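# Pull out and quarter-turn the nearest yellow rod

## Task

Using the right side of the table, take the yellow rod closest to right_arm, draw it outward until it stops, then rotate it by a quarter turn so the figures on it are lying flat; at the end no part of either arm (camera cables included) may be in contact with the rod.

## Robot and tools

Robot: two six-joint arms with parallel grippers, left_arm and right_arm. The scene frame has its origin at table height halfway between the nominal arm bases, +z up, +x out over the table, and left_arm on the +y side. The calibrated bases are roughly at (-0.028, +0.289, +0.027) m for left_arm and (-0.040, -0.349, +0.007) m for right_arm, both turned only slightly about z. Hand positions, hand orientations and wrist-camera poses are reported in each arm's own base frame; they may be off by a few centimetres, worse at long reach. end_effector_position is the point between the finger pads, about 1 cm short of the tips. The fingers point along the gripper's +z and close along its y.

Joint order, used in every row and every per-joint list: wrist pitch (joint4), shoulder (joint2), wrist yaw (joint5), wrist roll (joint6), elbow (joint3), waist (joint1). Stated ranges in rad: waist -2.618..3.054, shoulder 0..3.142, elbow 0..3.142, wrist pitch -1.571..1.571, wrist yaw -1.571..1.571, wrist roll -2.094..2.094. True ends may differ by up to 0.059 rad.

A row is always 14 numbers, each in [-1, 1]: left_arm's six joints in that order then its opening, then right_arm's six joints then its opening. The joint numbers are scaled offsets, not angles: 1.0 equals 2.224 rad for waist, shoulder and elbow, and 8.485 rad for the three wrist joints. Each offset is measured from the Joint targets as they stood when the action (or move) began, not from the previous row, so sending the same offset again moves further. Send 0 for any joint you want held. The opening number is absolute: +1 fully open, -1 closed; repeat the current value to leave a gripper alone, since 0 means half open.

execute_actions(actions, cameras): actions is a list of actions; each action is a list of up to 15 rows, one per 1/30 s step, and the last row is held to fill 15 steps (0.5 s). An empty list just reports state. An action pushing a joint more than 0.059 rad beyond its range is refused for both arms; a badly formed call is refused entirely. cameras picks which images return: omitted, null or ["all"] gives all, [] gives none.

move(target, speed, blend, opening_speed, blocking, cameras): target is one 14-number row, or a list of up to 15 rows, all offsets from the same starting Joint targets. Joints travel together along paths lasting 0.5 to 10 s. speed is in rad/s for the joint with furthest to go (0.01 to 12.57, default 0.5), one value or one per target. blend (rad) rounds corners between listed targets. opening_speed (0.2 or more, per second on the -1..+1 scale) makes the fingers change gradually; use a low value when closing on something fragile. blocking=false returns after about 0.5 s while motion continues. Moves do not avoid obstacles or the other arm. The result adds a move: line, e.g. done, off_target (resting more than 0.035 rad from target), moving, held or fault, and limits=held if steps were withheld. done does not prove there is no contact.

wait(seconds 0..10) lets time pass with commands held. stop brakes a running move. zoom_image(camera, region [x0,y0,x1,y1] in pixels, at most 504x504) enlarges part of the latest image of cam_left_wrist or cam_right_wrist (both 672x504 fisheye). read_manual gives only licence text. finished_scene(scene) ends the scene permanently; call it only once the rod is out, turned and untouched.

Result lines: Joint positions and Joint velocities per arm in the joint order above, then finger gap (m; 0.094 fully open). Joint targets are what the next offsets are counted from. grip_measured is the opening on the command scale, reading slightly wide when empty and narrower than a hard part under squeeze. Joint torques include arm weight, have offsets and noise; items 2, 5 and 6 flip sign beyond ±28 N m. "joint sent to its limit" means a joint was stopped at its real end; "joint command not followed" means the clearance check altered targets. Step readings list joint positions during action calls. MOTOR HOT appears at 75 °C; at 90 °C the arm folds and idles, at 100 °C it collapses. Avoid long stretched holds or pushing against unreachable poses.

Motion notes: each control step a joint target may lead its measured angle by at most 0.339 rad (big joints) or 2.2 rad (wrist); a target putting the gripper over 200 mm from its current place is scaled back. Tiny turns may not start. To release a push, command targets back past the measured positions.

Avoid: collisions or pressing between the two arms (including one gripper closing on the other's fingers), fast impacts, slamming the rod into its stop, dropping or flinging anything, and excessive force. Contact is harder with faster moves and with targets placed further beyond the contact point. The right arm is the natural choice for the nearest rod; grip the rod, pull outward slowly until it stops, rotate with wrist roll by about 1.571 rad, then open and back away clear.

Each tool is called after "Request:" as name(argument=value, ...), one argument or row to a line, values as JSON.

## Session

Request:
execute_actions(
  actions=[],
)

Scene clock: 0.00 s.
left_arm: end_effector_position=(+0.4127, +0.0165, +0.1264) grip_measured=+1.000 end_effector_quat_wxyz=(+0.618, -0.002, +0.786, +0.007) | right_arm: end_effector_position=(+0.3903, -0.0463, +0.1052) grip_measured=+1.000 end_effector_quat_wxyz=(+0.587, +0.098, +0.798, -0.097)
Joint names: [wrist pitch, shoulder, wrist yaw, wrist roll, elbow, waist]
Joint positions: left_arm=[0.901 1.55 0.039 0.018 0.411 0.054 0.094] | right_arm=[0.871 1.537 0.276 0.046 0.357 0.003 0.094]
Joint velocities: within noise
Joint torques (N m): no reading
Heat: left arm: 40 °C; right arm: 39 °C.
Joint targets: left_arm=[0.889 1.548 0.039 0.019 0.413 0.054] | right_arm=[0.861 1.534 0.277 0.048 0.360 0.003]
Tool commands: left_gripper/opening=+1.0 right_gripper/opening=+1.0
camera_calibration:
cam_left_wrist: T_world_to_cam=[[-0.0177666, -0.985889, 0.166453, -0.00796993], [-0.580802, -0.125334, -0.804339, 0.378982], [0.813851, -0.110967, -0.570379, -0.140833], [0, 0, 0, 1]] pos_world=[0.334589, 0.0240143, 0.225829]
cam_right_wrist: T_world_to_cam=[[-0.259, -0.939853, 0.222701, 0.0247898], [-0.669431, 0.00846419, -0.742826, 0.372487], [0.696262, -0.341475, -0.631359, -0.103415], [0, 0, 0, 1]] pos_world=[0.327779, -0.0151678, 0.20588]

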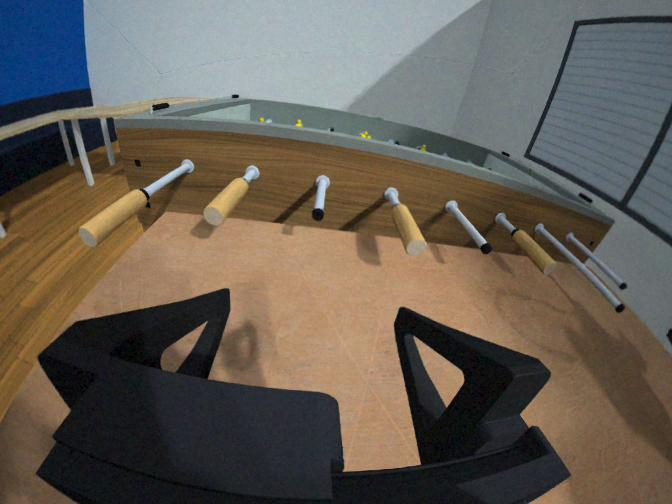

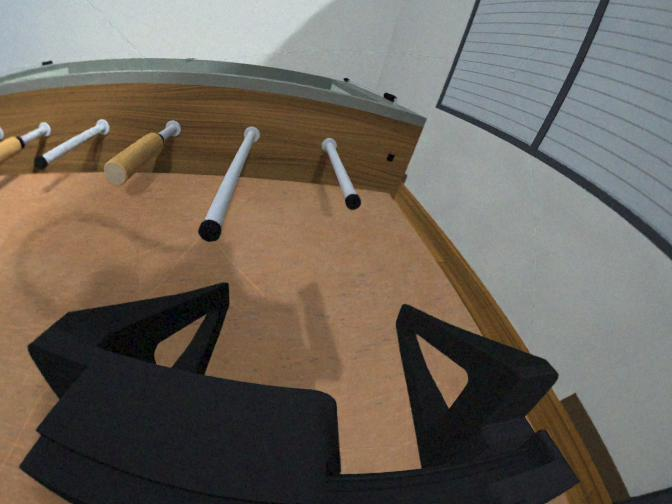

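Request:
move(
  target=[0,0,0,0,0,0,1,-0.1427,-0.0378,0.0286,0.006,0.4227,0.2010,0.3],
  speed=1.5,
  cameras=["cam_right_wrist"],
)

Request:
zoom_image(
  camera="cam_right_wrist",
  region=[250, 80, 430, 215],
)

Scene clock: 31.27 s.
left_arm: end_effector_position=(+0.4127, +0.0165, +0.1264) grip_measured=+1.000 end_effector_quat_wxyz=(+0.618, -0.002, +0.786, +0.007) | right_arm: end_effector_position=(+0.4328, +0.1113, +0.2859) grip_measured=+0.302 end_effector_quat_wxyz=(+0.528, -0.025, +0.845, -0.082)
Joint names: [wrist pitch, shoulder, wrist yaw, wrist roll, elbow, waist]
Joint positions: left_arm=[0.901 1.55 0.039 0.018 0.411 0.054 0.094] | right_arm=[-0.336 1.457 0.51 0.084 1.28 0.445 0.061]
Joint velocities: within noise
Joint torques (N m): left_arm=[1.85 -6.83 -0.01 0.01 5.68 -0.06] | right_arm=[1.41 -6.27 0.3 0.15 8.73 0.47]
Heat: left arm: 40 °C; right arm: 39 °C.
Joint targets: left_arm=[0.889 1.548 0.039 0.019 0.413 0.054] | right_arm=[-0.350 1.450 0.520 0.099 1.300 0.450]
move: done
camera_calibration:
cam_right_wrist: T_world_to_cam=[[-0.0100177, -0.939639, 0.342022, 0.00184754], [-0.76312, -0.213846, -0.609851, 0.561126], [0.64618, -0.267113, -0.714914, 0.0723102], [0, 0, 0, 1]] pos_world=[0.381499, 0.141045, 0.393267]
Images, in order (width x height): cam_right_wrist 672x504.

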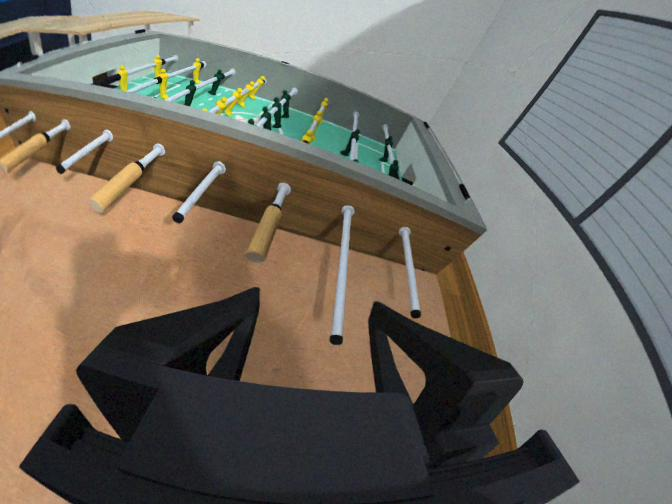

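Scaled by 2.800 from the camera's 672x504 image, which has a finer 960x720 frame.

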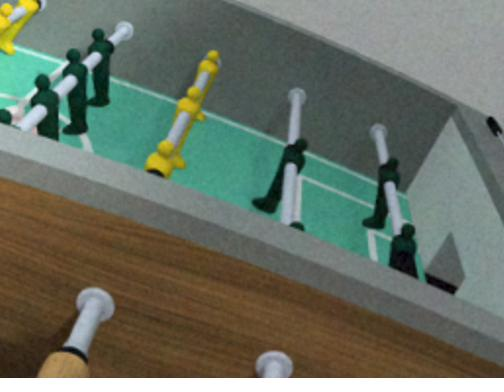

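Request:
zoom_image(
  camera="cam_right_wrist",
  region=[295, 92, 340, 147],
)

Scaled by 9.164 from the camera's 672x504 image, which has a finer 960x720 frame.

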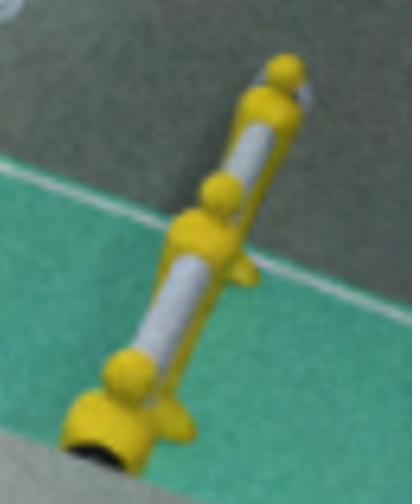

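Request:
move(
  target=[-0.146,0,0.0425,0,0.4438,-0.0692,1,0.1905,0.4685,-0.0018,-0.1967,-0.0288,-0.0144,0.3],
  speed=1.4,
)

Request:
zoom_image(
  camera="cam_left_wrist",
  region=[250, 50, 500, 230],
)

Scene clock: 85.03 s.
left_arm: end_effector_position=(+0.4640, -0.1107, +0.2849) grip_measured=+1.000 end_effector_quat_wxyz=(+0.492, +0.145, +0.838, -0.184) | right_arm: end_effector_position=(+0.5747, +0.1667, +0.0761) grip_measured=+0.302 end_effector_quat_wxyz=(+0.484, -0.472, +0.518, -0.524)
Joint names: [wrist pitch, shoulder, wrist yaw, wrist roll, elbow, waist]
Joint positions: left_arm=[-0.328 1.55 0.386 0.018 1.374 -0.095 0.094] | right_arm=[1.247 2.474 0.514 -1.573 1.247 0.428 0.061]
Joint velocities: within noise
Joint torques (N m): left_arm=[1.6 -9.18 0.23 0.01 9.72 -0.47] | right_arm=[1.79 -10.04 -0.07 -0.02 3.95 -0.8]
Heat: left arm: 40 °C; right arm: 40 °C.
Joint targets: left_arm=[-0.350 1.548 0.400 0.019 1.400 -0.099] | right_arm=[1.266 2.492 0.505 -1.571 1.236 0.418]
move: done
camera_calibration:
cam_left_wrist: T_world_to_cam=[[-0.395244, -0.854158, 0.33793, -0.0180194], [-0.778012, 0.115707, -0.617502, 0.585272], [0.488344, -0.506978, -0.710277, 0.0407244], [0, 0, 0, 1]] pos_world=[0.428339, -0.0624651, 0.396422]
cam_right_wrist: T_world_to_cam=[[-0.0513683, 0.175349, 0.983165, -0.0838613], [-0.477713, -0.868844, 0.13, 0.442104], [0.877013, -0.462993, 0.128398, -0.318784], [0, 0, 0, 1]] pos_world=[0.486468, 0.251229, 0.065907]

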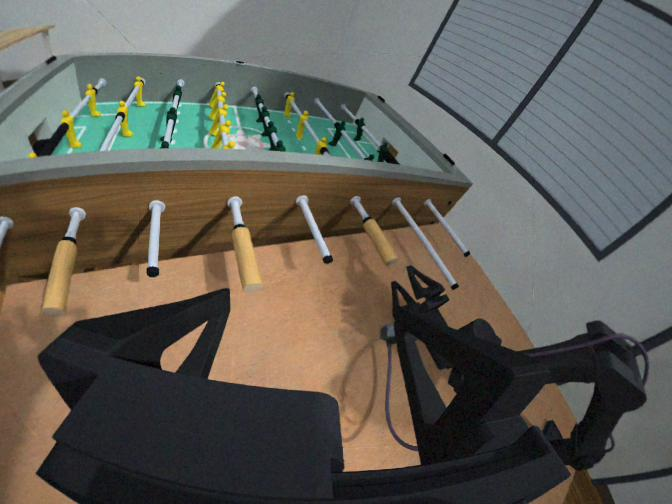

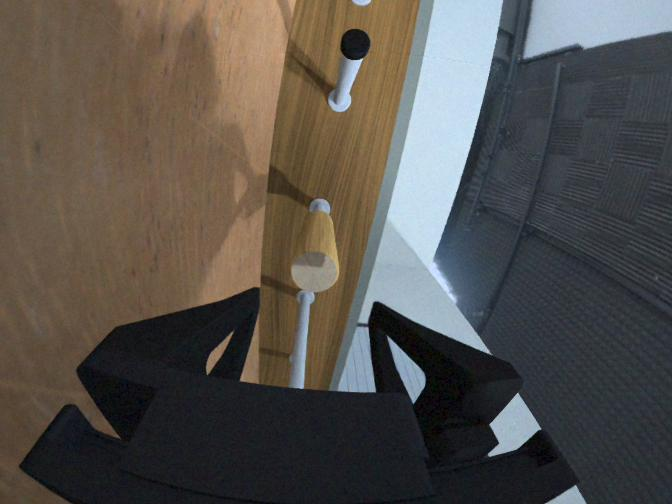

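Scaled by 2.016 from the camera's 672x504 image, which has a finer 960x720 frame.

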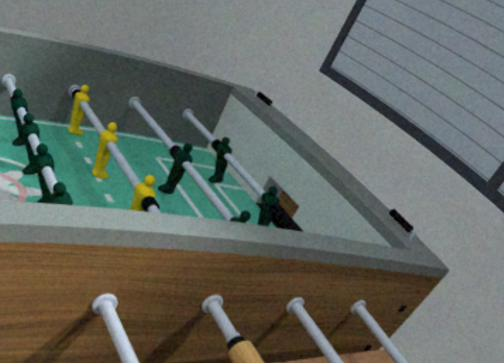

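Request:
move(
  target=[
    [0,0,0,0,0,0,1,-0.0313,0.0773,-0.0092,0,0.1866,-0.0324,0.3],
    [0,0,0,0,0,0,1,-0.0313,0.0773,-0.0092,0,0.1866,-0.0324,-0.5],
    [0,0,0,0,0,0,1,-0.0313,0.0773,-0.0092,0.1875,0.1866,-0.0324,-0.5],
  ],
  speed=[0.6,0.6,1.2],
  opening_speed=0.9,
  cameras=["cam_right_wrist","cam_left_wrist"],
)

Scene clock: 118.07 s.
left_arm: end_effector_position=(+0.4639, -0.1108, +0.2847) grip_measured=+1.000 end_effector_quat_wxyz=(+0.492, +0.145, +0.838, -0.184) | right_arm: end_effector_position=(+0.6495, +0.1591, +0.0704) grip_measured=-0.309 end_effector_quat_wxyz=(+0.706, +0.026, +0.706, -0.034)
Joint names: [wrist pitch, shoulder, wrist yaw, wrist roll, elbow, waist]
Joint positions: left_arm=[-0.329 1.55 0.387 0.018 1.374 -0.095 0.094] | right_arm=[1.01 2.639 0.436 -0.012 1.63 0.352 0.032]
Joint velocities: within noise
Joint torques (N m): left_arm=[1.59 -9.24 0.23 0 9.73 -0.49] | right_arm=[1.59 -11.25 -0.06 0.32 7.35 -0.46]
Heat: left arm: 42 °C; right arm: 42 °C.
Joint targets: left_arm=[-0.350 1.548 0.400 0.019 1.400 -0.099] | right_arm=[1.001 2.664 0.427 0.020 1.651 0.346]
move: done
camera_calibration:
cam_left_wrist: T_world_to_cam=[[-0.395285, -0.853984, 0.338321, -0.0181105], [-0.77847, 0.115944, -0.61688, 0.585178], [0.48758, -0.507217, -0.710632, 0.041106], [0, 0, 0, 1]] pos_world=[0.428342, -0.0624641, 0.396323]
cam_right_wrist: T_world_to_cam=[[-0.131911, -0.972948, 0.18966, 0.217856], [-0.410072, -0.120631, -0.90404, 0.381814], [0.902463, -0.197028, -0.383066, -0.410025], [0, 0, 0, 1]] pos_world=[0.555341, 0.177235, 0.14679]

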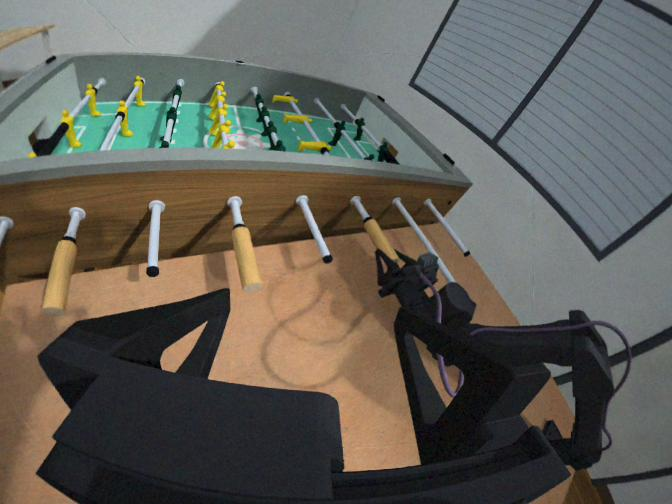

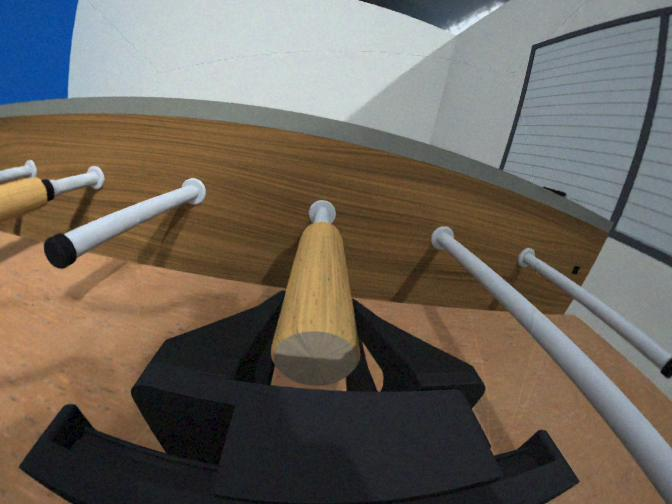

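Request:
move(
  target=[
    [0,0,0,0,0,0,1,0.0176,-0.1123,0.0092,-0.0047,-0.2048,0.0411,-0.5],
    [0,0,0,0,0,0,1,0.0032,-0.2134,0.0186,0.0035,-0.3336,0.0811,-0.5],
    [0,0,0,0,0,0,1,-0.0185,-0.2956,0.0253,0.0153,-0.4004,0.1156,-0.5],
    [0,0,0,0,0,0,1,-0.0286,-0.3378,0.0299,0.0224,-0.4353,0.1402,-0.5],
  ],
  speed=[0.6,0.5,0.3,0.3],
  blend=0.05,
)

Scene clock: 156.10 s.
left_arm: end_effector_position=(+0.4639, -0.1108, +0.2847) grip_measured=+1.000 end_effector_quat_wxyz=(+0.492, +0.145, +0.838, -0.184) | right_arm: end_effector_position=(+0.4730, +0.1750, +0.0704) grip_measured=-0.309 end_effector_quat_wxyz=(+0.591, +0.015, +0.807, -0.018)
Joint names: [wrist pitch, shoulder, wrist yaw, wrist roll, elbow, waist]
Joint positions: left_arm=[-0.329 1.55 0.387 0.018 1.374 -0.095 0.094] | right_arm=[0.82 2.045 0.559 0.187 0.861 0.541 0.032]
Joint velocities: within noise
Joint torques (N m): left_arm=[1.62 -9.22 0.24 0.01 9.73 -0.5] | right_arm=[1.08 -19.74 1.49 0.33 -8.55 10.51]
Heat: left arm: 42 °C; right arm: 45 °C.
Joint targets: left_arm=[-0.349 1.548 0.400 0.019 1.400 -0.099] | right_arm=[0.758 1.913 0.680 0.211 0.683 0.658]
move: off_target (right_arm); blend cut to 0.0469 rad at target 3; right_arm: the elbow is farthest, 0.179 rad from its target
camera_calibration:
cam_left_wrist: T_world_to_cam=[[-0.395285, -0.853984, 0.338321, -0.0181105], [-0.77847, 0.115944, -0.61688, 0.585178], [0.48758, -0.507217, -0.710632, 0.041106], [0, 0, 0, 1]] pos_world=[0.428342, -0.0624641, 0.396323]
cam_right_wrist: T_world_to_cam=[[-0.0372291, -0.979858, 0.196194, 0.16601], [-0.659662, -0.123378, -0.741366, 0.418461], [0.75064, -0.157022, -0.641782, -0.164607], [0, 0, 0, 1]] pos_world=[0.405784, 0.188448, 0.17202]

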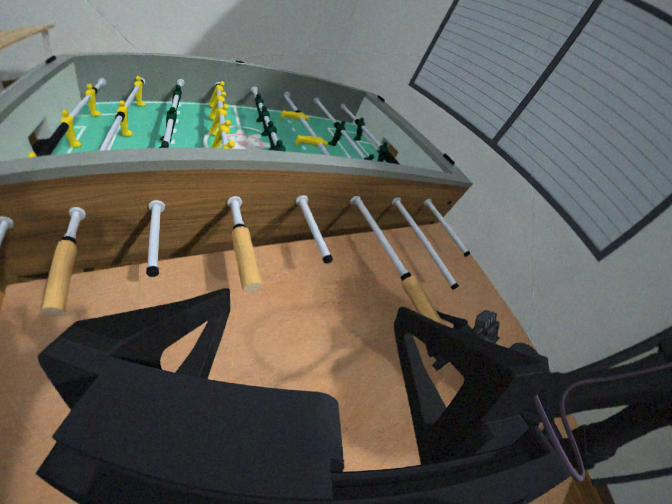

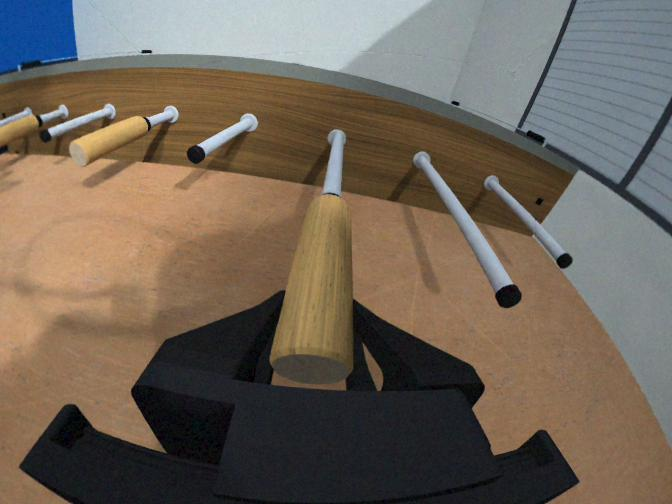

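Request:
move(
  target=[
    [0,0,0,0,0,0,1,0.0073,0.0594,-0.0143,-0.0028,0.08,-0.0526,-0.5],
    [0,0,0,0,0,0,1,0.0073,0.0594,-0.0143,-0.0028,0.08,-0.0526,0.6],
    [0,0,0,0,0,0,1,-0.0398,-0.1206,-0.0143,-0.0028,0.125,-0.0526,0.6],
  ],
  speed=[0.6,0.6,0.9],
  opening_speed=1.5,
)

Request:
zoom_image(
  camera="cam_left_wrist",
  region=[250, 80, 370, 170],
)

Scene clock: 171.43 s.
left_arm: end_effector_position=(+0.4638, -0.1108, +0.2847) grip_measured=+1.000 end_effector_quat_wxyz=(+0.492, +0.145, +0.839, -0.184) | right_arm: end_effector_position=(+0.4600, +0.1660, +0.2146) grip_measured=+0.598 end_effector_quat_wxyz=(+0.625, +0.032, +0.780, +0.005)
Joint names: [wrist pitch, shoulder, wrist yaw, wrist roll, elbow, waist]
Joint positions: left_arm=[-0.329 1.55 0.387 0.018 1.374 -0.095 0.094] | right_arm=[0.431 1.643 0.556 0.188 0.95 0.538 0.075]
Joint velocities: within noise
Joint torques (N m): left_arm=[1.59 -9.24 0.22 0.01 9.7 -0.51] | right_arm=[1.58 -6.8 0.17 -0.02 7.54 0.32]
Heat: left arm: 42 °C; right arm: 51 °C.
Joint targets: left_arm=[-0.350 1.548 0.400 0.019 1.400 -0.099] | right_arm=[0.421 1.644 0.559 0.187 0.961 0.541]
move: done
camera_calibration:
cam_left_wrist: T_world_to_cam=[[-0.39515, -0.853999, 0.338441, -0.0181828], [-0.778678, 0.115931, -0.61662, 0.585103], [0.487357, -0.507194, -0.7108, 0.0411985], [0, 0, 0, 1]] pos_world=[0.428343, -0.0624642, 0.396224]
cam_right_wrist: T_world_to_cam=[[-0.0528246, -0.989024, 0.137989, 0.149527], [-0.591831, -0.0802929, -0.802053, 0.490315], [0.804329, -0.124035, -0.581093, -0.106876], [0, 0, 0, 1]] pos_world=[0.384045, 0.173999, 0.31052]

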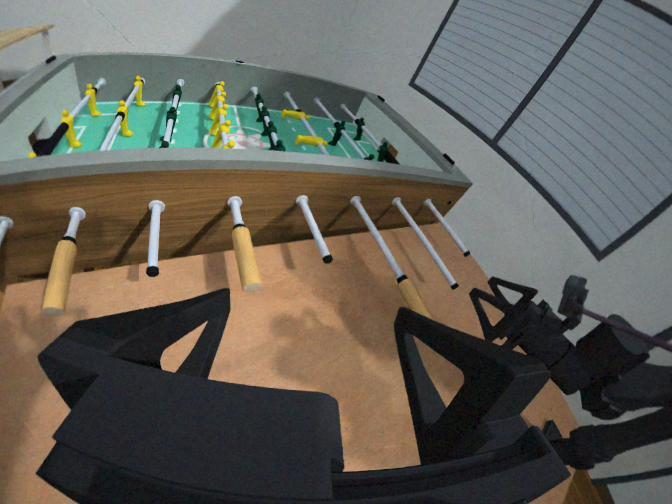

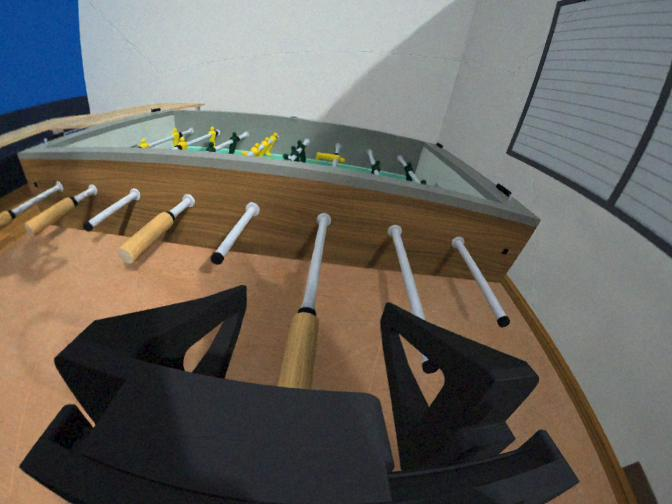

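Scaled by 4.200 from the camera's 672x504 image, which has a finer 960x720 frame.

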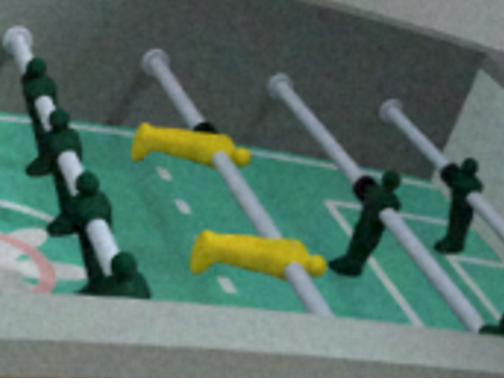

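Request:
finished_scene(
  scene=3,
)

The scene is finished: the task was done.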